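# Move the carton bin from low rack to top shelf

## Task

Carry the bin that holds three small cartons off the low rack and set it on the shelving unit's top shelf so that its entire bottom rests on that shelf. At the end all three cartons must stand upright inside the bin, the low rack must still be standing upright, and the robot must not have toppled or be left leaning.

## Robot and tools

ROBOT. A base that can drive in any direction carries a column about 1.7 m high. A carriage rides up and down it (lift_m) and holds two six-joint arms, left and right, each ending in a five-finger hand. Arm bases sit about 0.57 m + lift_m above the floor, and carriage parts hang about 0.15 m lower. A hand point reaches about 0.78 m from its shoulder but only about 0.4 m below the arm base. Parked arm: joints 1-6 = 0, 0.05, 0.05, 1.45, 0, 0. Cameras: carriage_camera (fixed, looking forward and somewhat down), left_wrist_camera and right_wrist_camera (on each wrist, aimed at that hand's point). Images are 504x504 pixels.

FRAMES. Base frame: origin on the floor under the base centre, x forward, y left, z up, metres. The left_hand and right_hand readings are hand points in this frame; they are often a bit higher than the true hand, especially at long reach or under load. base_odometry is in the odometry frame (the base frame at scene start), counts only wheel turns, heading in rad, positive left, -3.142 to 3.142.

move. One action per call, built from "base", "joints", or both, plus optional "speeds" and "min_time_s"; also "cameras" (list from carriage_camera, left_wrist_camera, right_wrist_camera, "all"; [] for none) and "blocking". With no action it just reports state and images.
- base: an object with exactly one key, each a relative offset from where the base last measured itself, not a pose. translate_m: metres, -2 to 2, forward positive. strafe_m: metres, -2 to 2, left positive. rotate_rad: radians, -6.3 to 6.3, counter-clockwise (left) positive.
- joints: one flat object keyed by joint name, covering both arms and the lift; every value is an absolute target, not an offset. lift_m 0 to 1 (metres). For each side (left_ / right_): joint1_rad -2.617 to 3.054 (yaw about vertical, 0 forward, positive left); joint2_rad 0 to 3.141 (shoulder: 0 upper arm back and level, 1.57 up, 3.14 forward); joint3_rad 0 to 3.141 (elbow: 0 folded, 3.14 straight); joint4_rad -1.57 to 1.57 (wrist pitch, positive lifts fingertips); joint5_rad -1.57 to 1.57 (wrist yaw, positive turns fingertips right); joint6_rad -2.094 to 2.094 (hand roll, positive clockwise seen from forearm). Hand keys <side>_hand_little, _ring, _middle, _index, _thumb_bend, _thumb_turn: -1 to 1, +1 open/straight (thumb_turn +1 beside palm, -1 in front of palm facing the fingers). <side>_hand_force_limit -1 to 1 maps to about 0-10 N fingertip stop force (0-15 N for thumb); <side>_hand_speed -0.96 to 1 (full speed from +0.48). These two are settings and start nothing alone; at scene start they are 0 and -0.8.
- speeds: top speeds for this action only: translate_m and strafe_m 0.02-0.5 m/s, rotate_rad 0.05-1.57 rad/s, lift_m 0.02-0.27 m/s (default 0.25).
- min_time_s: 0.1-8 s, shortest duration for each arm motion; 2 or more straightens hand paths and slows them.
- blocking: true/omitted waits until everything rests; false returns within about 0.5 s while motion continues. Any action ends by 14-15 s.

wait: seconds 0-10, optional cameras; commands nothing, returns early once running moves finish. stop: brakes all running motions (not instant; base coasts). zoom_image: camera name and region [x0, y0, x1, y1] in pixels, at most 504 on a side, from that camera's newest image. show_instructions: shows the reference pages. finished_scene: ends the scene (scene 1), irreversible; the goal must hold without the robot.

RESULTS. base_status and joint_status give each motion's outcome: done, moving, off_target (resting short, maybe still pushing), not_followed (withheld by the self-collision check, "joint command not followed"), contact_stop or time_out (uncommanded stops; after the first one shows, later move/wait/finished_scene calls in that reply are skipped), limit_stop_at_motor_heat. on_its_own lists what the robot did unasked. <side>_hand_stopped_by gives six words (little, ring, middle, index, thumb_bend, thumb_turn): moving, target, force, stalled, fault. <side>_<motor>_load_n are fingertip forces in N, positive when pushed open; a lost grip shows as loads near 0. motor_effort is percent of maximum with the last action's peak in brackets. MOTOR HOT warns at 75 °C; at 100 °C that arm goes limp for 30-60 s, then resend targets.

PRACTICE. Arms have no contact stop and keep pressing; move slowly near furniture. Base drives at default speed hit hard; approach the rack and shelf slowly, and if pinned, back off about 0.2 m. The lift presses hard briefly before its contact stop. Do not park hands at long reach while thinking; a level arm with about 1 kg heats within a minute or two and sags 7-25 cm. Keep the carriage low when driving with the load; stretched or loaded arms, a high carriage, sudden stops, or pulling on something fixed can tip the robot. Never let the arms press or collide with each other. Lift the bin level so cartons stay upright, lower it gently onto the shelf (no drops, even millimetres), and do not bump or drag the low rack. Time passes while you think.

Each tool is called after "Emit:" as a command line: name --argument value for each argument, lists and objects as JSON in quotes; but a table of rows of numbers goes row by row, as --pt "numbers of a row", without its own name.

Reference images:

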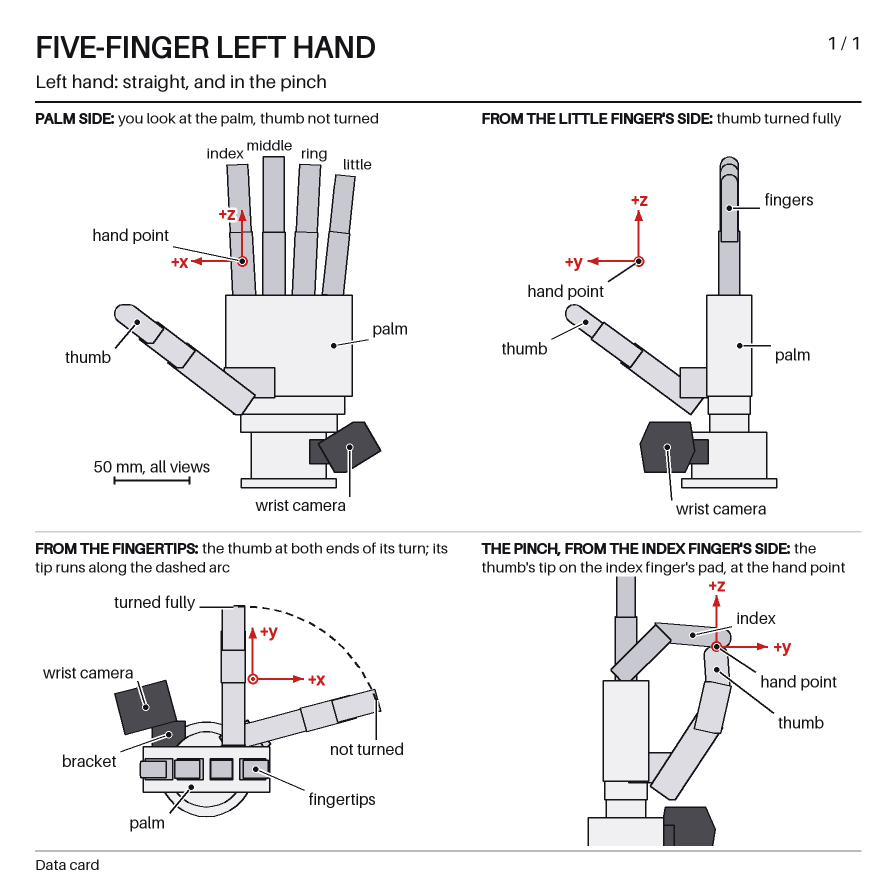

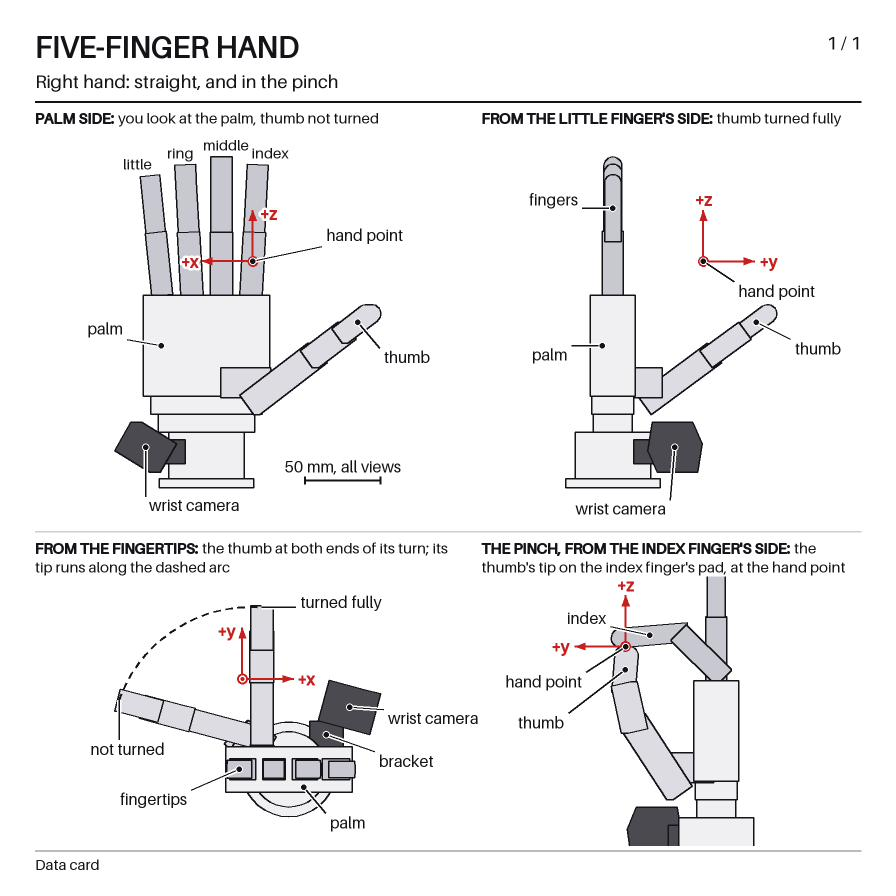

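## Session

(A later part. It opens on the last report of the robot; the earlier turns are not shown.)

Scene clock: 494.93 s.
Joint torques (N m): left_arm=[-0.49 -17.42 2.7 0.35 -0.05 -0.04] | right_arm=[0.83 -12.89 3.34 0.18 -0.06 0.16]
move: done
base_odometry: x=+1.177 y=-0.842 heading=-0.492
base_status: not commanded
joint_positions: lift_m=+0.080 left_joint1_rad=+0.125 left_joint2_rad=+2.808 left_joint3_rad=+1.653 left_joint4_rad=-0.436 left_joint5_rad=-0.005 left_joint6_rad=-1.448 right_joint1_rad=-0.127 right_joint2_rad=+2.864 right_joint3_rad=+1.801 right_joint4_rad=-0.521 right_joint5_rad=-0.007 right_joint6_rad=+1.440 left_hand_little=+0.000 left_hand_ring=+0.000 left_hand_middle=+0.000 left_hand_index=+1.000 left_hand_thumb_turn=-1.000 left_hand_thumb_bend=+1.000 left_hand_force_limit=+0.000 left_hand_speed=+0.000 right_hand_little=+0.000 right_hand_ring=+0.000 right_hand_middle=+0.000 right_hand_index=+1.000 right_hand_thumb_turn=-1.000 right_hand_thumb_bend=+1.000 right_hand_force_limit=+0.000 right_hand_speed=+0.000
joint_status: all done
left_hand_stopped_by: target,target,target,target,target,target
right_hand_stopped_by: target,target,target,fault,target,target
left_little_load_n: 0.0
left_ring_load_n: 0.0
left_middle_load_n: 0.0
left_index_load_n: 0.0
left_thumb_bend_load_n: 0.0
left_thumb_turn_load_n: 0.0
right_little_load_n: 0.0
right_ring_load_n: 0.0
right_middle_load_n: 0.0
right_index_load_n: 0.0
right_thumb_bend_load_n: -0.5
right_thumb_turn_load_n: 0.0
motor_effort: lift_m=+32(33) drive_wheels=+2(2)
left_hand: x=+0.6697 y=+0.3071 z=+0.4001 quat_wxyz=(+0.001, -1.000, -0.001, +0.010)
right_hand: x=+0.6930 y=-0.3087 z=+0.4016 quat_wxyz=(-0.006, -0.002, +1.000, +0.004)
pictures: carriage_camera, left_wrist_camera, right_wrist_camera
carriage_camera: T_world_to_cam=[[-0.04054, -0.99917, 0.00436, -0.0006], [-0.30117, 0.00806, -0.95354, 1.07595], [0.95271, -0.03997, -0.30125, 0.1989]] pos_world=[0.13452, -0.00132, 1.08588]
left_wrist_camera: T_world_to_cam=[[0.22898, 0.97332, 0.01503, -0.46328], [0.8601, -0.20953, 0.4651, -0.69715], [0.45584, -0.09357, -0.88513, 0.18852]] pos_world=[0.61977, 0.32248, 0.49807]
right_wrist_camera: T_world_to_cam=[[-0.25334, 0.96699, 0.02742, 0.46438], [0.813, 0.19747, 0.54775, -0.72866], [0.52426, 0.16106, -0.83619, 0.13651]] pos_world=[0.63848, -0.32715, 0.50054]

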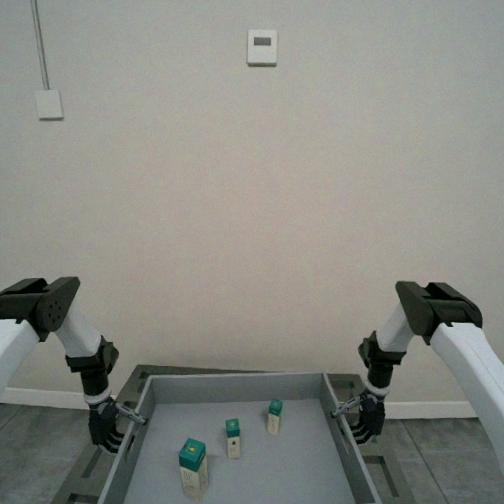

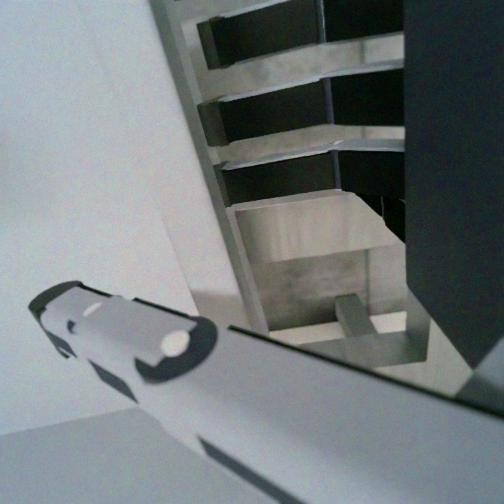

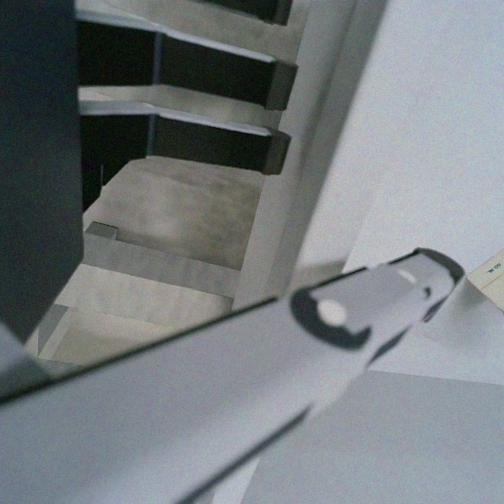

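Emit:
move --joints '{"lift_m": 0.086}' --speeds '{"lift_m": 0.05}'

Emit:
move --joints '{"left_joint1_rad": 0.072, "left_joint6_rad": -1.5, "right_joint1_rad": -0.083, "right_joint6_rad": 1.494}' --min_time_s 2 --cameras '["all"]'

Emit:
zoom_image --camera "carriage_camera" --region '[320, 400, 390, 460]'

Emit:
zoom_image --camera "carriage_camera" --region '[90, 390, 160, 470]'

Scene clock: 507.57 s.
Joint torques (N m): left_arm=[-0.06 -16.51 2.76 0.36 -0.03 0.04] | right_arm=[0.85 -12.79 3.75 0.13 -0.05 0.17]
move: done
MOTOR HOT: joint 2 (shoulder) of the left arm now reports 78 °C; the controller stops that arm at 100 °C. To cool a motor, set the load down, stop pushing, or move to a pose that needs little force.
base_odometry: x=+1.177 y=-0.842 heading=-0.492
base_status: not commanded
joint_positions: lift_m=+0.086 left_joint1_rad=+0.120 left_joint2_rad=+2.800 left_joint3_rad=+1.651 left_joint4_rad=-0.429 left_joint5_rad=-0.005 left_joint6_rad=-1.449 right_joint1_rad=-0.127 right_joint2_rad=+2.864 right_joint3_rad=+1.798 right_joint4_rad=-0.515 right_joint5_rad=-0.007 right_joint6_rad=+1.441 left_hand_little=+0.000 left_hand_ring=+0.000 left_hand_middle=+0.000 left_hand_index=+1.000 left_hand_thumb_turn=-1.000 left_hand_thumb_bend=+1.000 left_hand_force_limit=+0.000 left_hand_speed=+0.000 right_hand_little=+0.000 right_hand_ring=+0.000 right_hand_middle=+0.000 right_hand_index=+1.000 right_hand_thumb_turn=-1.000 right_hand_thumb_bend=+1.000 right_hand_force_limit=+0.000 right_hand_speed=+0.000
joint_status: all done
left_hand_stopped_by: target,target,target,target,target,target
right_hand_stopped_by: target,target,target,fault,target,target
left_little_load_n: 0.0
left_ring_load_n: 0.0
left_middle_load_n: 0.0
left_index_load_n: 0.0
left_thumb_bend_load_n: 0.0
left_thumb_turn_load_n: 0.0
right_little_load_n: 0.0
right_ring_load_n: 0.0
right_middle_load_n: 0.0
right_index_load_n: 0.0
right_thumb_bend_load_n: 0.0
right_thumb_turn_load_n: 0.0
motor_effort: lift_m=+32(39) drive_wheels=-4(5)
left_hand: x=+0.6734 y=+0.3055 z=+0.4092 quat_wxyz=(+0.002, -1.000, +0.001, +0.004)
right_hand: x=+0.6932 y=-0.3087 z=+0.4071 quat_wxyz=(-0.005, -0.001, +1.000, +0.004)
pictures: none

Scene clock: 509.87 s.
Joint torques (N m): left_arm=[-0.32 -16.73 2.8 0.32 0 -0.03] | right_arm=[1.74 -12.88 3.64 0.13 -0.23 0.19]
move: done
MOTOR HOT: still on. Joint 2 (shoulder) of the left arm now reports 77 °C.
base_odometry: x=+1.177 y=-0.842 heading=-0.492
base_status: not commanded
joint_positions: lift_m=+0.086 left_joint1_rad=+0.077 left_joint2_rad=+2.800 left_joint3_rad=+1.651 left_joint4_rad=-0.428 left_joint5_rad=-0.005 left_joint6_rad=-1.492 right_joint1_rad=-0.100 right_joint2_rad=+2.864 right_joint3_rad=+1.798 right_joint4_rad=-0.515 right_joint5_rad=+0.013 right_joint6_rad=+1.477 left_hand_little=+0.000 left_hand_ring=+0.000 left_hand_middle=+0.000 left_hand_index=+1.000 left_hand_thumb_turn=-1.000 left_hand_thumb_bend=+1.000 left_hand_force_limit=+0.000 left_hand_speed=+0.000 right_hand_little=+0.000 right_hand_ring=+0.000 right_hand_middle=+0.000 right_hand_index=+1.000 right_hand_thumb_turn=-1.000 right_hand_thumb_bend=+1.000 right_hand_force_limit=+0.000 right_hand_speed=+0.000
joint_status: all done
left_hand_stopped_by: target,target,target,target,target,target
right_hand_stopped_by: target,target,target,fault,target,target
left_little_load_n: 0.0
left_ring_load_n: 0.0
left_middle_load_n: 0.0
left_index_load_n: 0.0
left_thumb_bend_load_n: 0.0
left_thumb_turn_load_n: 0.0
right_little_load_n: 0.0
right_ring_load_n: 0.5
right_middle_load_n: -0.5
right_index_load_n: 0.0
right_thumb_bend_load_n: 0.0
right_thumb_turn_load_n: 0.0
motor_effort: lift_m=+33(34) drive_wheels=-4(4)
left_hand: x=+0.6755 y=+0.2872 z=+0.4092 quat_wxyz=(+0.002, -1.000, +0.001, +0.003)
right_hand: x=+0.6947 y=-0.3008 z=+0.4059 quat_wxyz=(-0.006, +0.003, +1.000, -0.006)
pictures: carriage_camera, left_wrist_camera, right_wrist_camera
carriage_camera: T_world_to_cam=[[-0.04054, -0.99917, 0.00436, -0.00062], [-0.30117, 0.00806, -0.95354, 1.08167], [0.95271, -0.03997, -0.30125, 0.20071]] pos_world=[0.13452, -0.00132, 1.09188]
left_wrist_camera: T_world_to_cam=[[0.23366, 0.97211, 0.02034, -0.45032], [0.85273, -0.21493, 0.47608, -0.70853], [0.46717, -0.0939, -0.87917, 0.18206]] pos_world=[0.62435, 0.30257, 0.50653]
right_wrist_camera: T_world_to_cam=[[-0.24432, 0.96967, 0.0075, 0.4596], [0.81459, 0.20104, 0.54408, -0.73243], [0.52607, 0.13903, -0.839, 0.13126]] pos_world=[0.63987, -0.31666, 0.50518]

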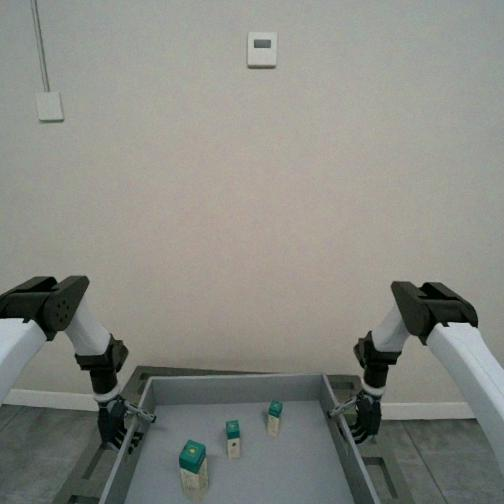

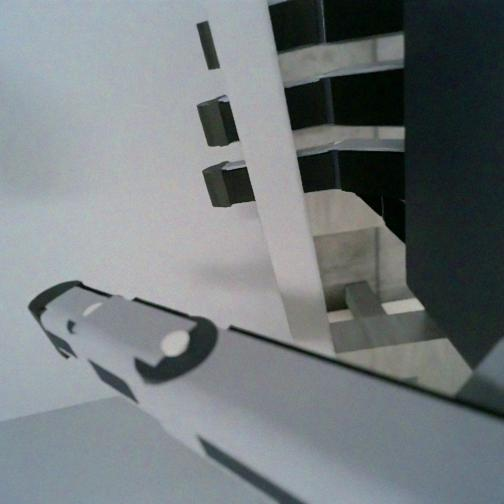

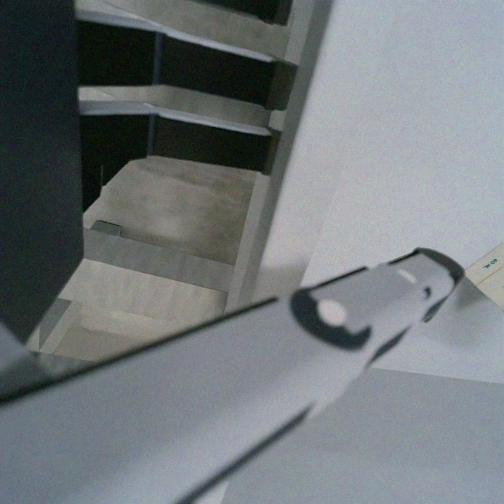

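Scaled by 7.200 from the camera's image (finer frame: 720x720).

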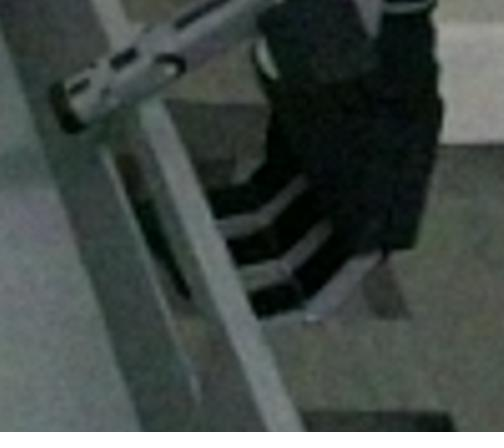

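Scaled by 6.300 from the camera's image (finer frame: 720x720).

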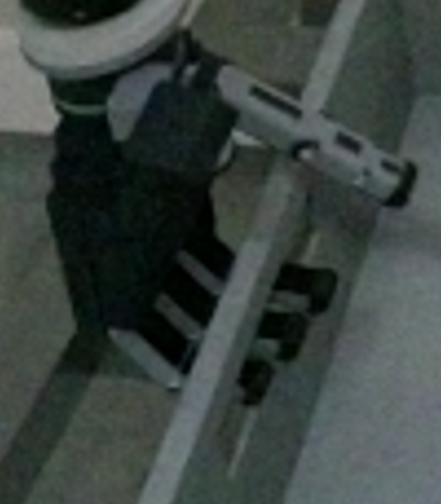

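Emit:
move --joints '{"right_joint1_rad": -0.125, "right_joint2_rad": 2.81, "right_joint4_rad": -0.49, "right_joint6_rad": 1.455}' --min_time_s 1

Emit:
move --joints '{"right_joint1_rad": -0.07, "right_joint6_rad": 1.51}' --min_time_s 1.5 --cameras '["all"]'

Emit:
zoom_image --camera "carriage_camera" --region '[320, 400, 390, 460]'

Scene clock: 523.00 s.
Joint torques (N m): left_arm=[-0.44 -16.4 2.8 0.35 -0.02 -0.02] | right_arm=[-0.43 -15.06 3.69 0.21 -0.22 -0.14]
move: done
MOTOR HOT: still on. Joint 2 (shoulder) of the left arm now reports 76 °C.
base_odometry: x=+1.177 y=-0.842 heading=-0.492
base_status: not commanded
joint_positions: lift_m=+0.086 left_joint1_rad=+0.077 left_joint2_rad=+2.800 left_joint3_rad=+1.651 left_joint4_rad=-0.428 left_joint5_rad=-0.005 left_joint6_rad=-1.492 right_joint1_rad=-0.119 right_joint2_rad=+2.864 right_joint3_rad=+1.798 right_joint4_rad=-0.501 right_joint5_rad=+0.013 right_joint6_rad=+1.470 left_hand_little=+0.000 left_hand_ring=+0.000 left_hand_middle=+0.000 left_hand_index=+1.000 left_hand_thumb_turn=-1.000 left_hand_thumb_bend=+1.000 left_hand_force_limit=+0.000 left_hand_speed=+0.000 right_hand_little=+0.000 right_hand_ring=+0.000 right_hand_middle=+0.000 right_hand_index=+1.000 right_hand_thumb_turn=-1.000 right_hand_thumb_bend=+1.000 right_hand_force_limit=+0.000 right_hand_speed=+0.000
joint_status: all done
left_hand_stopped_by: target,target,target,target,target,target
right_hand_stopped_by: target,target,target,fault,target,target
left_little_load_n: 0.0
left_ring_load_n: 0.0
left_middle_load_n: 0.0
left_index_load_n: 0.0
left_thumb_bend_load_n: 0.5
left_thumb_turn_load_n: 0.0
right_little_load_n: 0.0
right_ring_load_n: 0.0
right_middle_load_n: 0.0
right_index_load_n: 0.0
right_thumb_bend_load_n: 0.0
right_thumb_turn_load_n: 0.0
motor_effort: lift_m=+33(34) drive_wheels=-4(4)
left_hand: x=+0.6755 y=+0.2872 z=+0.4092 quat_wxyz=(+0.002, -1.000, +0.001, +0.003)
right_hand: x=+0.6982 y=-0.3098 z=+0.4062 quat_wxyz=(+0.001, +0.009, +1.000, -0.006)
pictures: none

Scene clock: 524.80 s.
Joint torques (N m): left_arm=[-0.06 -16.65 2.78 0.31 0.03 -0.02] | right_arm=[2.15 -15.08 3.7 0.22 -0.36 0.21]
move: off_target
MOTOR HOT: still on. Joint 2 (shoulder) of the left arm now reports 76 °C.
base_odometry: x=+1.177 y=-0.842 heading=-0.492
base_status: not commanded
joint_positions: lift_m=+0.086 left_joint1_rad=+0.077 left_joint2_rad=+2.800 left_joint3_rad=+1.651 left_joint4_rad=-0.428 left_joint5_rad=-0.005 left_joint6_rad=-1.492 right_joint1_rad=-0.091 right_joint2_rad=+2.864 right_joint3_rad=+1.798 right_joint4_rad=-0.501 right_joint5_rad=+0.027 right_joint6_rad=+1.491 left_hand_little=+0.000 left_hand_ring=+0.000 left_hand_middle=+0.000 left_hand_index=+1.000 left_hand_thumb_turn=-1.000 left_hand_thumb_bend=+1.000 left_hand_force_limit=+0.000 left_hand_speed=+0.000 right_hand_little=+0.000 right_hand_ring=+0.000 right_hand_middle=+0.000 right_hand_index=+1.000 right_hand_thumb_turn=-1.000 right_hand_thumb_bend=+1.000 right_hand_force_limit=+0.000 right_hand_speed=+0.000
joint_status: right_joint1_rad off_target (ended at -0.091, target -0.070); the others done
left_hand_stopped_by: target,target,target,target,target,target
right_hand_stopped_by: target,target,target,fault,target,target
left_little_load_n: 0.0
left_ring_load_n: 0.0
left_middle_load_n: 0.0
left_index_load_n: 0.0
left_thumb_bend_load_n: 0.0
left_thumb_turn_load_n: 0.0
right_little_load_n: 0.0
right_ring_load_n: 0.0
right_middle_load_n: -0.5
right_index_load_n: 0.0
right_thumb_bend_load_n: 0.0
right_thumb_turn_load_n: 0.0
motor_effort: lift_m=+32(33) drive_wheels=-4(4)
left_hand: x=+0.6755 y=+0.2872 z=+0.4092 quat_wxyz=(+0.002, -1.000, +0.001, +0.003)
right_hand: x=+0.6989 y=-0.3003 z=+0.4054 quat_wxyz=(+0.000, +0.006, +1.000, -0.014)
pictures: carriage_camera, left_wrist_camera, right_wrist_camera
carriage_camera: T_world_to_cam=[[-0.04054, -0.99917, 0.00436, -0.00062], [-0.30117, 0.00806, -0.95354, 1.08167], [0.95271, -0.03997, -0.30125, 0.20071]] pos_world=[0.13452, -0.00132, 1.09188]
left_wrist_camera: T_world_to_cam=[[0.23322, 0.97221, 0.02031, -0.45007], [0.85285, -0.21453, 0.47605, -0.7087], [0.46718, -0.0937, -0.87918, 0.182]] pos_world=[0.62435, 0.30258, 0.50653]
right_wrist_camera: T_world_to_cam=[[-0.23923, 0.97091, -0.01029, 0.46418], [0.80853, 0.20507, 0.55158, -0.73333], [0.53764, 0.12363, -0.83406, 0.11381]] pos_world=[0.64277, -0.31437, 0.50418]

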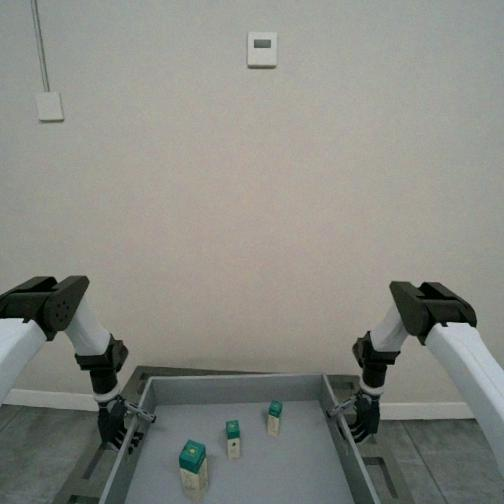

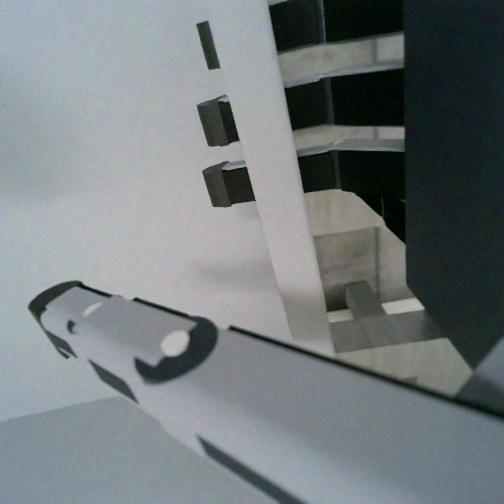

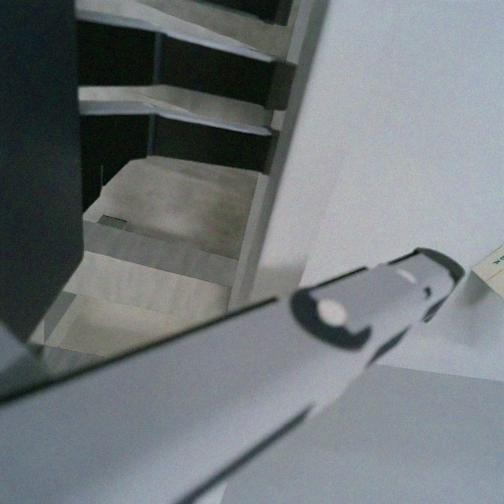

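Scaled by 7.200 from the camera's image (finer frame: 720x720).

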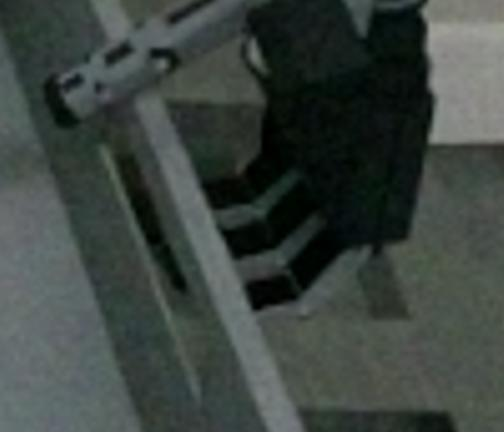

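Emit:
move --joints '{"right_joint1_rad": -0.14, "right_joint2_rad": 2.87, "right_joint4_rad": -0.535, "right_joint6_rad": 1.44}' --min_time_s 1

Scene clock: 540.33 s.
Joint torques (N m): left_arm=[-0.18 -16.72 2.84 0.35 -0.01 -0.02] | right_arm=[-0.17 -10.21 3.6 -0.05 -0.23 -0.13]
move: done
MOTOR HOT: joint 2 (shoulder) of the right arm now reports 77 °C; the controller stops that arm at 100 °C. To cool a motor, set the load down, stop pushing, or move to a pose that needs little force.
MOTOR HOT: still on. Joint 2 (shoulder) of the left arm now reports 76 °C.
base_odometry: x=+1.177 y=-0.842 heading=-0.492
base_status: not commanded
joint_positions: lift_m=+0.086 left_joint1_rad=+0.077 left_joint2_rad=+2.800 left_joint3_rad=+1.651 left_joint4_rad=-0.428 left_joint5_rad=-0.005 left_joint6_rad=-1.492 right_joint1_rad=-0.136 right_joint2_rad=+2.864 right_joint3_rad=+1.798 right_joint4_rad=-0.525 right_joint5_rad=+0.013 right_joint6_rad=+1.455 left_hand_little=+0.000 left_hand_ring=+0.000 left_hand_middle=+0.000 left_hand_index=+1.000 left_hand_thumb_turn=-1.000 left_hand_thumb_bend=+1.000 left_hand_force_limit=+0.000 left_hand_speed=+0.000 right_hand_little=+0.000 right_hand_ring=+0.000 right_hand_middle=+0.000 right_hand_index=+1.000 right_hand_thumb_turn=-1.000 right_hand_thumb_bend=+1.000 right_hand_force_limit=+0.000 right_hand_speed=+0.000
joint_status: all done
left_hand_stopped_by: target,target,target,target,target,target
right_hand_stopped_by: target,target,target,fault,target,target
left_little_load_n: 0.0
left_ring_load_n: 0.0
left_middle_load_n: 0.0
left_index_load_n: 0.0
left_thumb_bend_load_n: 0.0
left_thumb_turn_load_n: 0.0
right_little_load_n: 0.0
right_ring_load_n: 0.0
right_middle_load_n: 0.0
right_index_load_n: 0.0
right_thumb_bend_load_n: 0.0
right_thumb_turn_load_n: 0.0
motor_effort: lift_m=+32(33) drive_wheels=-4(4)
left_hand: x=+0.6755 y=+0.2872 z=+0.4092 quat_wxyz=(+0.002, -1.000, +0.001, +0.003)
right_hand: x=+0.6908 y=-0.3169 z=+0.4057 quat_wxyz=(-0.011, +0.010, +1.000, -0.005)
pictures: none

Emit:
move --joints '{"lift_m": 0.08, "right_hand_middle": 0.05, "right_hand_ring": 0.05, "right_hand_little": 0.05}' --speeds '{"lift_m": 0.05}'

Emit:
move --joints '{"right_joint1_rad": -0.07, "right_joint6_rad": 1.51}' --min_time_s 1.5 --cameras '["all"]'

Emit:
zoom_image --camera "carriage_camera" --region '[320, 400, 390, 460]'

Scene clock: 554.37 s.
Joint torques (N m): left_arm=[-0.16 -16.36 2.99 0.28 -0.08 0] | right_arm=[-0.17 -10.26 3.67 0 -0.23 -0.13]
move: done
MOTOR HOT: still on. Joint 2 (shoulder) of the left arm now reports 77 °C.
MOTOR HOT: cleared for the motors of the right arm.
base_odometry: x=+1.177 y=-0.842 heading=-0.492
base_status: not commanded
joint_positions: lift_m=+0.080 left_joint1_rad=+0.075 left_joint2_rad=+2.797 left_joint3_rad=+1.651 left_joint4_rad=-0.427 left_joint5_rad=+0.003 left_joint6_rad=-1.493 right_joint1_rad=-0.136 right_joint2_rad=+2.865 right_joint3_rad=+1.797 right_joint4_rad=-0.531 right_joint5_rad=+0.013 right_joint6_rad=+1.454 left_hand_little=+0.000 left_hand_ring=+0.000 left_hand_middle=+0.000 left_hand_index=+1.000 left_hand_thumb_turn=-1.000 left_hand_thumb_bend=+1.000 left_hand_force_limit=+0.000 left_hand_speed=+0.000 right_hand_little=+0.050 right_hand_ring=+0.050 right_hand_middle=+0.050 right_hand_index=+1.000 right_hand_thumb_turn=-1.000 right_hand_thumb_bend=+1.000 right_hand_force_limit=+0.000 right_hand_speed=+0.000
joint_status: all done
left_hand_stopped_by: target,target,target,target,target,target
right_hand_stopped_by: target,target,target,fault,target,target
left_little_load_n: 0.0
left_ring_load_n: 0.0
left_middle_load_n: -1.0
left_index_load_n: 0.0
left_thumb_bend_load_n: 0.0
left_thumb_turn_load_n: 0.0
right_little_load_n: 0.0
right_ring_load_n: 0.0
right_middle_load_n: 0.0
right_index_load_n: 0.0
right_thumb_bend_load_n: 0.0
right_thumb_turn_load_n: 0.0
motor_effort: lift_m=+26(27) drive_wheels=+2(5)
left_hand: x=+0.6772 y=+0.2852 z=+0.4058 quat_wxyz=(-0.002, -1.000, +0.001, +0.001)
right_hand: x=+0.6886 y=-0.3165 z=+0.3997 quat_wxyz=(-0.015, +0.010, +1.000, -0.004)
pictures: none

Scene clock: 556.17 s.
Joint torques (N m): left_arm=[-0.12 -16.09 2.88 0.34 -0.04 0.04] | right_arm=[2.11 -10.25 3.7 0.04 -0.34 0.17]
move: off_target
MOTOR HOT: still on. Joint 2 (shoulder) of the left arm now reports 78 °C.
base_odometry: x=+1.177 y=-0.842 heading=-0.492
base_status: not commanded
joint_positions: lift_m=+0.080 left_joint1_rad=+0.075 left_joint2_rad=+2.797 left_joint3_rad=+1.651 left_joint4_rad=-0.427 left_joint5_rad=+0.003 left_joint6_rad=-1.493 right_joint1_rad=-0.091 right_joint2_rad=+2.865 right_joint3_rad=+1.797 right_joint4_rad=-0.535 right_joint5_rad=+0.025 right_joint6_rad=+1.493 left_hand_little=+0.000 left_hand_ring=+0.000 left_hand_middle=+0.000 left_hand_index=+1.000 left_hand_thumb_turn=-1.000 left_hand_thumb_bend=+1.000 left_hand_force_limit=+0.000 left_hand_speed=+0.000 right_hand_little=+0.050 right_hand_ring=+0.050 right_hand_middle=+0.050 right_hand_index=+1.000 right_hand_thumb_turn=-1.000 right_hand_thumb_bend=+1.000 right_hand_force_limit=+0.000 right_hand_speed=+0.000
joint_status: right_joint1_rad off_target (ended at -0.091, target -0.070); the others done
left_hand_stopped_by: target,target,target,target,target,target
right_hand_stopped_by: target,target,target,fault,target,target
left_little_load_n: 0.0
left_ring_load_n: 0.0
left_middle_load_n: -0.5
left_index_load_n: 0.0
left_thumb_bend_load_n: 0.0
left_thumb_turn_load_n: 0.0
right_little_load_n: 0.0
right_ring_load_n: 0.0
right_middle_load_n: -0.5
right_index_load_n: 0.0
right_thumb_bend_load_n: 0.0
right_thumb_turn_load_n: 0.0
motor_effort: lift_m=+27(27) drive_wheels=-4(5)
left_hand: x=+0.6772 y=+0.2852 z=+0.4058 quat_wxyz=(-0.002, -1.000, +0.001, +0.001)
right_hand: x=+0.6894 y=-0.2988 z=+0.3988 quat_wxyz=(-0.017, +0.006, +1.000, -0.011)
pictures: carriage_camera, left_wrist_camera, right_wrist_camera
carriage_camera: T_world_to_cam=[[-0.04054, -0.99917, 0.00436, -0.0006], [-0.30117, 0.00806, -0.95354, 1.07643], [0.95271, -0.03997, -0.30125, 0.19906]] pos_world=[0.13452, -0.00132, 1.08638]
left_wrist_camera: T_world_to_cam=[[0.23391, 0.97216, 0.01379, -0.44631], [0.85015, -0.21139, 0.48224, -0.71055], [0.47173, -0.10107, -0.87593, 0.17571]] pos_world=[0.62558, 0.30144, 0.50273]
right_wrist_camera: T_world_to_cam=[[-0.23782, 0.97131, 0.00252, 0.45444], [0.82756, 0.20126, 0.52406, -0.72561], [0.50852, 0.12672, -0.85167, 0.14126]] pos_world=[0.63673, -0.31326, 0.49943]

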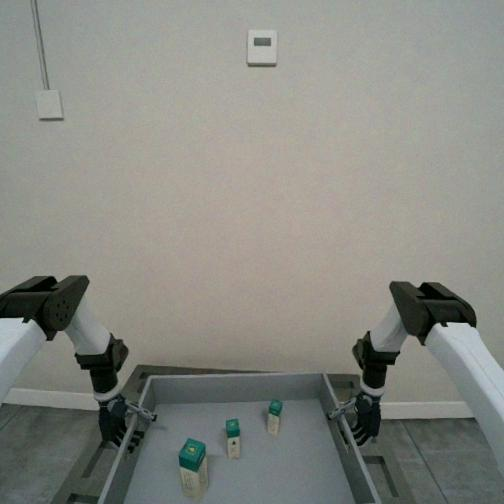

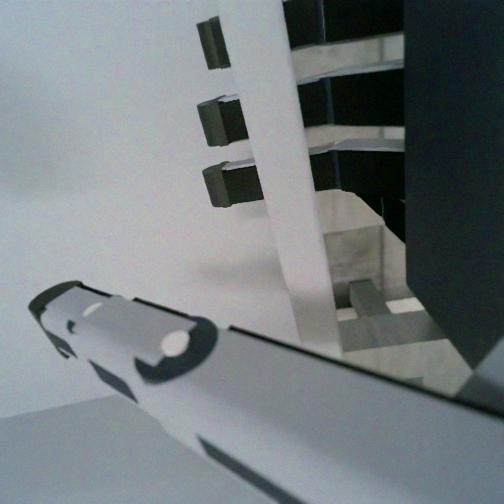

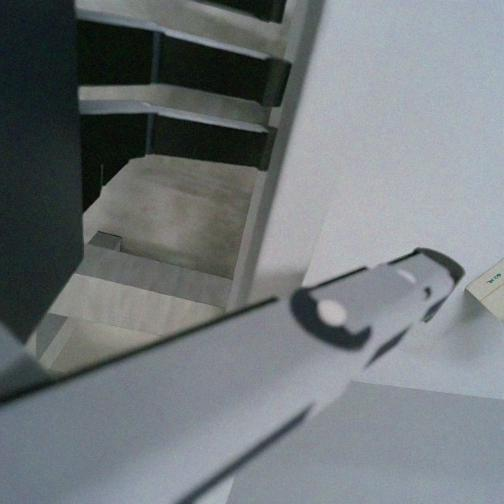

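Scaled by 7.200 from the camera's image (finer frame: 720x720).

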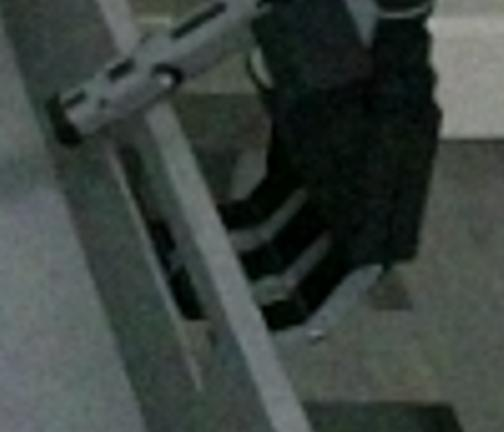

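Emit:
zoom_image --camera "right_wrist_camera" --region '[200, 0, 360, 300]'

Emit:
zoom_image --camera "carriage_camera" --region '[325, 410, 365, 460]'

Scaled by 1.680 from the camera's image (finer frame: 720x720).

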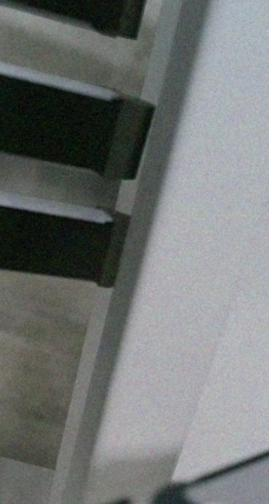

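Scaled by 10.080 from the camera's image (finer frame: 720x720).

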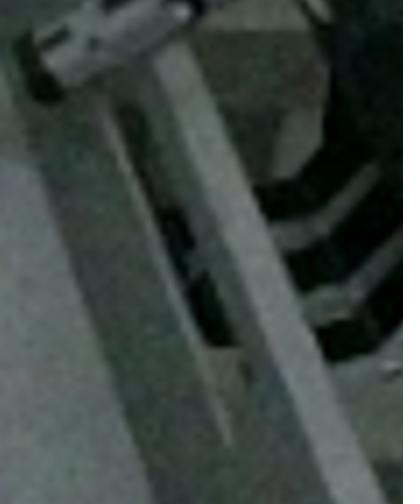

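Emit:
move --joints '{"lift_m": 0.084, "right_hand_middle": -0.08, "right_hand_ring": -0.08, "right_hand_little": -0.08}' --speeds '{"lift_m": 0.03}' --cameras '["right_wrist_camera"]'

Scene clock: 592.17 s.
Joint torques (N m): left_arm=[-0.18 -16.18 2.71 0.32 -0.03 -0.03] | right_arm=[1.96 -10.25 3.7 0.04 -0.45 0.14]
move: off_target
MOTOR HOT: still on. Joint 2 (shoulder) of the left arm now reports 88 °C.
base_odometry: x=+1.177 y=-0.842 heading=-0.492
base_status: not commanded
joint_positions: lift_m=+0.084 left_joint1_rad=+0.075 left_joint2_rad=+2.795 left_joint3_rad=+1.651 left_joint4_rad=-0.425 left_joint5_rad=+0.003 left_joint6_rad=-1.493 right_joint1_rad=-0.089 right_joint2_rad=+2.865 right_joint3_rad=+1.797 right_joint4_rad=-0.535 right_joint5_rad=+0.039 right_joint6_rad=+1.498 left_hand_little=+0.000 left_hand_ring=+0.000 left_hand_middle=+0.000 left_hand_index=+1.000 left_hand_thumb_turn=-1.000 left_hand_thumb_bend=+1.000 left_hand_force_limit=+0.000 left_hand_speed=+0.000 right_hand_little=-0.080 right_hand_ring=-0.080 right_hand_middle=-0.028 right_hand_index=+1.000 right_hand_thumb_turn=-1.000 right_hand_thumb_bend=+1.000 right_hand_force_limit=+0.000 right_hand_speed=+0.000
joint_status: right_hand_middle off_target (ended at -0.028, target -0.080); the others done
left_hand_stopped_by: target,target,target,target,target,target
right_hand_stopped_by: target,target,force,fault,target,target
left_little_load_n: 0.0
left_ring_load_n: 0.5
left_middle_load_n: 0.0
left_index_load_n: 0.0
left_thumb_bend_load_n: -0.5
left_thumb_turn_load_n: 0.0
right_little_load_n: 0.0
right_ring_load_n: 0.0
right_middle_load_n: 0.0
right_index_load_n: 0.0
right_thumb_bend_load_n: 0.0
right_thumb_turn_load_n: 0.0
motor_effort: lift_m=+34(36) drive_wheels=+2(4)
left_hand: x=+0.6783 y=+0.2854 z=+0.4098 quat_wxyz=(-0.001, -1.000, +0.001, -0.001)
right_hand: x=+0.6894 y=-0.3007 z=+0.4015 quat_wxyz=(-0.018, +0.008, +1.000, -0.018)
right_wrist_camera: T_world_to_cam=[[-0.23527, 0.97188, -0.01028, 0.45984], [0.82864, 0.2061, 0.52046, -0.72451], [0.50794, 0.11393, -0.85383, 0.1412]] pos_world=[0.63682, -0.31367, 0.50236]

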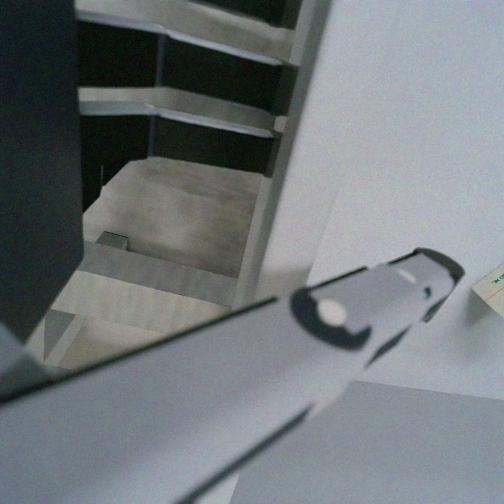

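Emit:
move --joints '{"left_joint1_rad": 0.21, "left_joint6_rad": -1.38, "right_joint1_rad": -0.22, "right_joint6_rad": 1.36}' --min_time_s 1.5

Emit:
move --joints '{"lift_m": 0.25}' --speeds '{"lift_m": 0.2}' --cameras '["all"]'

Scene clock: 604.83 s.
Joint torques (N m): left_arm=[0.51 -16.23 2.97 0.32 -0.05 0.16] | right_arm=[-0.58 -10.24 3.64 0.03 -0.02 -0.15]
move: done
MOTOR HOT: still on. Joint 2 (shoulder) of the left arm now reports 84 °C.
base_odometry: x=+1.177 y=-0.842 heading=-0.492
base_status: not commanded
joint_positions: lift_m=+0.084 left_joint1_rad=+0.207 left_joint2_rad=+2.795 left_joint3_rad=+1.651 left_joint4_rad=-0.425 left_joint5_rad=+0.003 left_joint6_rad=-1.389 right_joint1_rad=-0.212 right_joint2_rad=+2.865 right_joint3_rad=+1.797 right_joint4_rad=-0.535 right_joint5_rad=-0.011 right_joint6_rad=+1.376 left_hand_little=+0.000 left_hand_ring=+0.000 left_hand_middle=+0.000 left_hand_index=+1.000 left_hand_thumb_turn=-1.000 left_hand_thumb_bend=+1.000 left_hand_force_limit=+0.000 left_hand_speed=+0.000 right_hand_little=-0.080 right_hand_ring=-0.080 right_hand_middle=-0.028 right_hand_index=+1.000 right_hand_thumb_turn=-1.000 right_hand_thumb_bend=+1.000 right_hand_force_limit=+0.000 right_hand_speed=+0.000
joint_status: all done
left_hand_stopped_by: target,target,target,target,target,target
right_hand_stopped_by: target,target,force,fault,target,target
left_little_load_n: 0.0
left_ring_load_n: 0.0
left_middle_load_n: 0.0
left_index_load_n: 0.0
left_thumb_bend_load_n: 0.0
left_thumb_turn_load_n: 0.0
right_little_load_n: 0.0
right_ring_load_n: 0.5
right_middle_load_n: 0.0
right_index_load_n: 0.0
right_thumb_bend_load_n: 0.0
right_thumb_turn_load_n: 0.0
motor_effort: lift_m=+34(34) drive_wheels=+2(4)
left_hand: x=+0.6722 y=+0.3414 z=+0.4098 quat_wxyz=(-0.001, -1.000, -0.012, -0.001)
right_hand: x=+0.6826 y=-0.3443 z=+0.4047 quat_wxyz=(-0.015, +0.009, +1.000, +0.009)
pictures: none

Scene clock: 606.13 s.
Joint torques (N m): left_arm=[0.55 -15.49 2.89 0.31 -0.06 0.15] | right_arm=[-0.54 -10.28 3.67 0.06 -0.02 -0.12]
move: done
MOTOR HOT: still on. Joint 2 (shoulder) of the left arm now reports 84 °C.
base_odometry: x=+1.177 y=-0.842 heading=-0.492
base_status: not commanded
joint_positions: lift_m=+0.250 left_joint1_rad=+0.207 left_joint2_rad=+2.788 left_joint3_rad=+1.648 left_joint4_rad=-0.422 left_joint5_rad=+0.003 left_joint6_rad=-1.388 right_joint1_rad=-0.212 right_joint2_rad=+2.866 right_joint3_rad=+1.796 right_joint4_rad=-0.538 right_joint5_rad=-0.010 right_joint6_rad=+1.374 left_hand_little=+0.000 left_hand_ring=+0.000 left_hand_middle=+0.000 left_hand_index=+1.000 left_hand_thumb_turn=-1.000 left_hand_thumb_bend=+1.000 left_hand_force_limit=+0.000 left_hand_speed=+0.000 right_hand_little=-0.080 right_hand_ring=-0.080 right_hand_middle=-0.028 right_hand_index=+1.000 right_hand_thumb_turn=-1.000 right_hand_thumb_bend=+1.000 right_hand_force_limit=+0.000 right_hand_speed=+0.000
joint_status: all done
left_hand_stopped_by: target,target,target,target,target,target
right_hand_stopped_by: target,target,force,fault,target,target
left_little_load_n: 0.0
left_ring_load_n: 0.0
left_middle_load_n: 0.0
left_index_load_n: 0.0
left_thumb_bend_load_n: 0.0
left_thumb_turn_load_n: 0.0
right_little_load_n: 0.5
right_ring_load_n: 0.5
right_middle_load_n: 0.0
right_index_load_n: 0.0
right_thumb_bend_load_n: 0.0
right_thumb_turn_load_n: 0.0
motor_effort: lift_m=+32(40) drive_wheels=+2(4)
left_hand: x=+0.6741 y=+0.3418 z=+0.5785 quat_wxyz=(+0.000, -1.000, -0.012, -0.004)
right_hand: x=+0.6810 y=-0.3442 z=+0.5703 quat_wxyz=(-0.017, +0.008, +1.000, +0.009)
pictures: carriage_camera, left_wrist_camera, right_wrist_camera
carriage_camera: T_world_to_cam=[[-0.04054, -0.99917, 0.00436, -0.00134], [-0.30117, 0.00806, -0.95354, 1.23815], [0.95271, -0.03997, -0.30125, 0.25015]] pos_world=[0.13452, -0.00132, 1.25598]
left_wrist_camera: T_world_to_cam=[[0.20765, 0.97803, 0.01818, -0.48977], [0.85052, -0.18969, 0.49054, -0.79174], [0.48322, -0.0864, -0.87123, 0.31862]] pos_world=[0.62113, 0.35635, 0.67488]
right_wrist_camera: T_world_to_cam=[[-0.23403, 0.97136, 0.04119, 0.47144], [0.82802, 0.17693, 0.53205, -0.81267], [0.50952, 0.15862, -0.84571, 0.30424]] pos_world=[0.62822, -0.3624, 0.67026]

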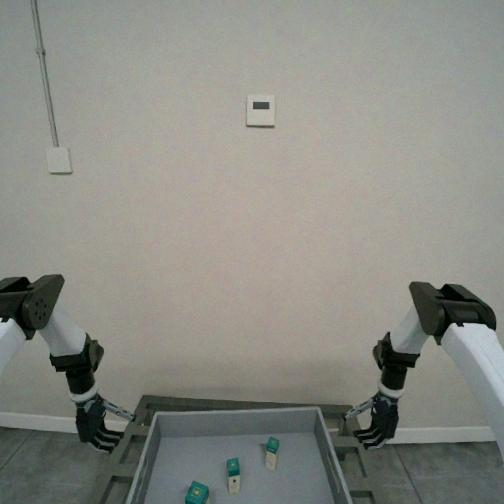

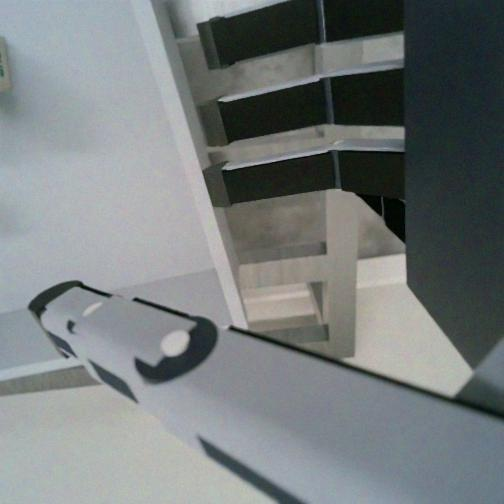

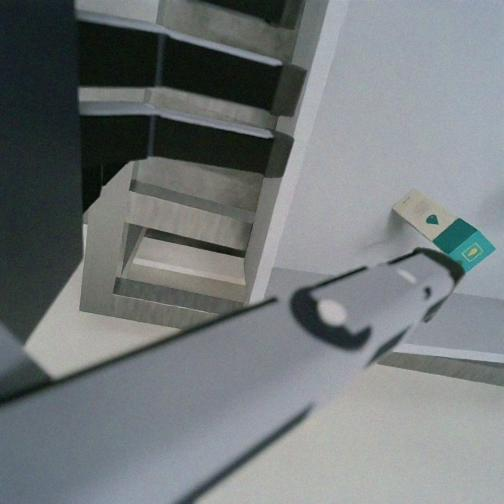

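Emit:
move --joints '{"lift_m": 0.3, "left_joint1_rad": 0.1, "left_joint2_rad": 1.4, "left_joint3_rad": 1.1, "left_joint4_rad": -1.27, "left_joint5_rad": 0, "left_joint6_rad": -1.47, "right_joint1_rad": -0.1, "right_joint2_rad": 1.4, "right_joint3_rad": 1.1, "right_joint4_rad": -1.27, "right_joint5_rad": 0, "right_joint6_rad": 1.47, "right_hand_middle": 0, "right_hand_ring": 0, "right_hand_little": 0}' --min_time_s 3 --cameras '["all"]'

Scene clock: 631.73 s.
Joint torques (N m): left_arm=[-0.14 -6.58 4.66 0.13 -0.04 0] | right_arm=[0.84 -5.86 5.07 -0.01 -0.03 0.17]
move: done
MOTOR HOT: still on. Joint 2 (shoulder) of the left arm now reports 82 °C.
base_odometry: x=+1.177 y=-0.842 heading=-0.492
base_status: not commanded
joint_positions: lift_m=+0.300 left_joint1_rad=+0.104 left_joint2_rad=+1.418 left_joint3_rad=+1.114 left_joint4_rad=-1.252 left_joint5_rad=+0.003 left_joint6_rad=-1.462 right_joint1_rad=-0.107 right_joint2_rad=+1.428 right_joint3_rad=+1.106 right_joint4_rad=-1.261 right_joint5_rad=-0.010 right_joint6_rad=+1.455 left_hand_little=+0.000 left_hand_ring=+0.000 left_hand_middle=+0.000 left_hand_index=+1.000 left_hand_thumb_turn=-1.000 left_hand_thumb_bend=+1.000 left_hand_force_limit=+0.000 left_hand_speed=+0.000 right_hand_little=+0.000 right_hand_ring=+0.000 right_hand_middle=+0.000 right_hand_index=+1.000 right_hand_thumb_turn=-1.000 right_hand_thumb_bend=+1.000 right_hand_force_limit=+0.000 right_hand_speed=+0.000
joint_status: all done
left_hand_stopped_by: target,target,target,target,target,target
right_hand_stopped_by: target,target,target,fault,target,target
left_little_load_n: 0.0
left_ring_load_n: 0.0
left_middle_load_n: 0.0
left_index_load_n: 0.0
left_thumb_bend_load_n: 0.0
left_thumb_turn_load_n: 0.0
right_little_load_n: 0.0
right_ring_load_n: 0.0
right_middle_load_n: 0.0
right_index_load_n: 0.0
right_thumb_bend_load_n: 0.0
right_thumb_turn_load_n: 0.0
motor_effort: lift_m=+32(40) drive_wheels=-4(5)
left_hand: x=+0.4888 y=+0.2779 z=+0.9795 quat_wxyz=(+0.000, -1.000, +0.002, -0.007)
right_hand: x=+0.4839 y=-0.2766 z=+0.9754 quat_wxyz=(-0.006, -0.004, +1.000, +0.005)
pictures: carriage_camera, left_wrist_camera, right_wrist_camera
carriage_camera: T_world_to_cam=[[-0.04054, -0.99917, 0.00436, -0.00156], [-0.30117, 0.00806, -0.95354, 1.28573], [0.95271, -0.03997, -0.30125, 0.26518]] pos_world=[0.13452, -0.00132, 1.30588]
left_wrist_camera: T_world_to_cam=[[0.23547, 0.97168, 0.01962, -0.40931], [0.84177, -0.214, 0.49561, -0.83695], [0.48578, -0.10019, -0.86832, 0.75187]] pos_world=[0.43566, 0.29394, 1.0757]
right_wrist_camera: T_world_to_cam=[[-0.25809, 0.96567, 0.02959, 0.36441], [0.81108, 0.19993, 0.5497, -0.87961], [0.52492, 0.16588, -0.83483, 0.72049]] pos_world=[0.4293, -0.29555, 1.07423]

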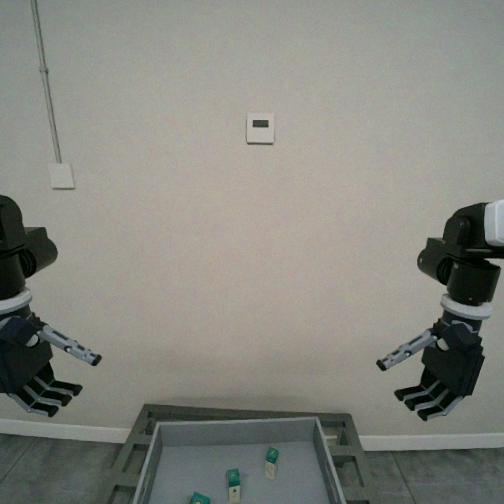

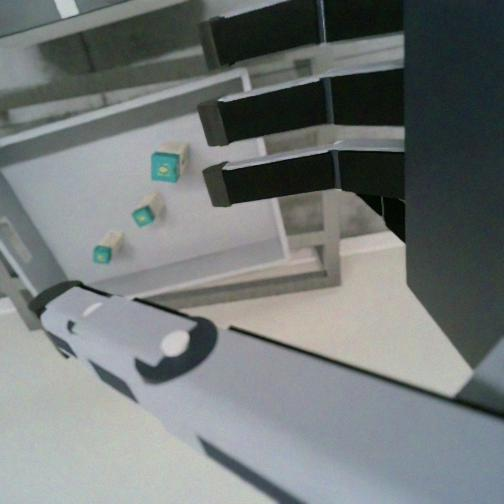

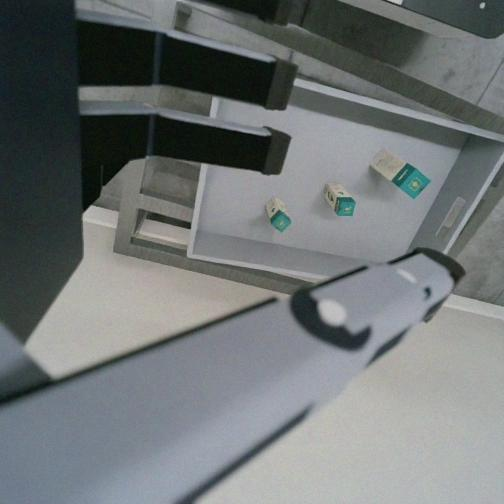

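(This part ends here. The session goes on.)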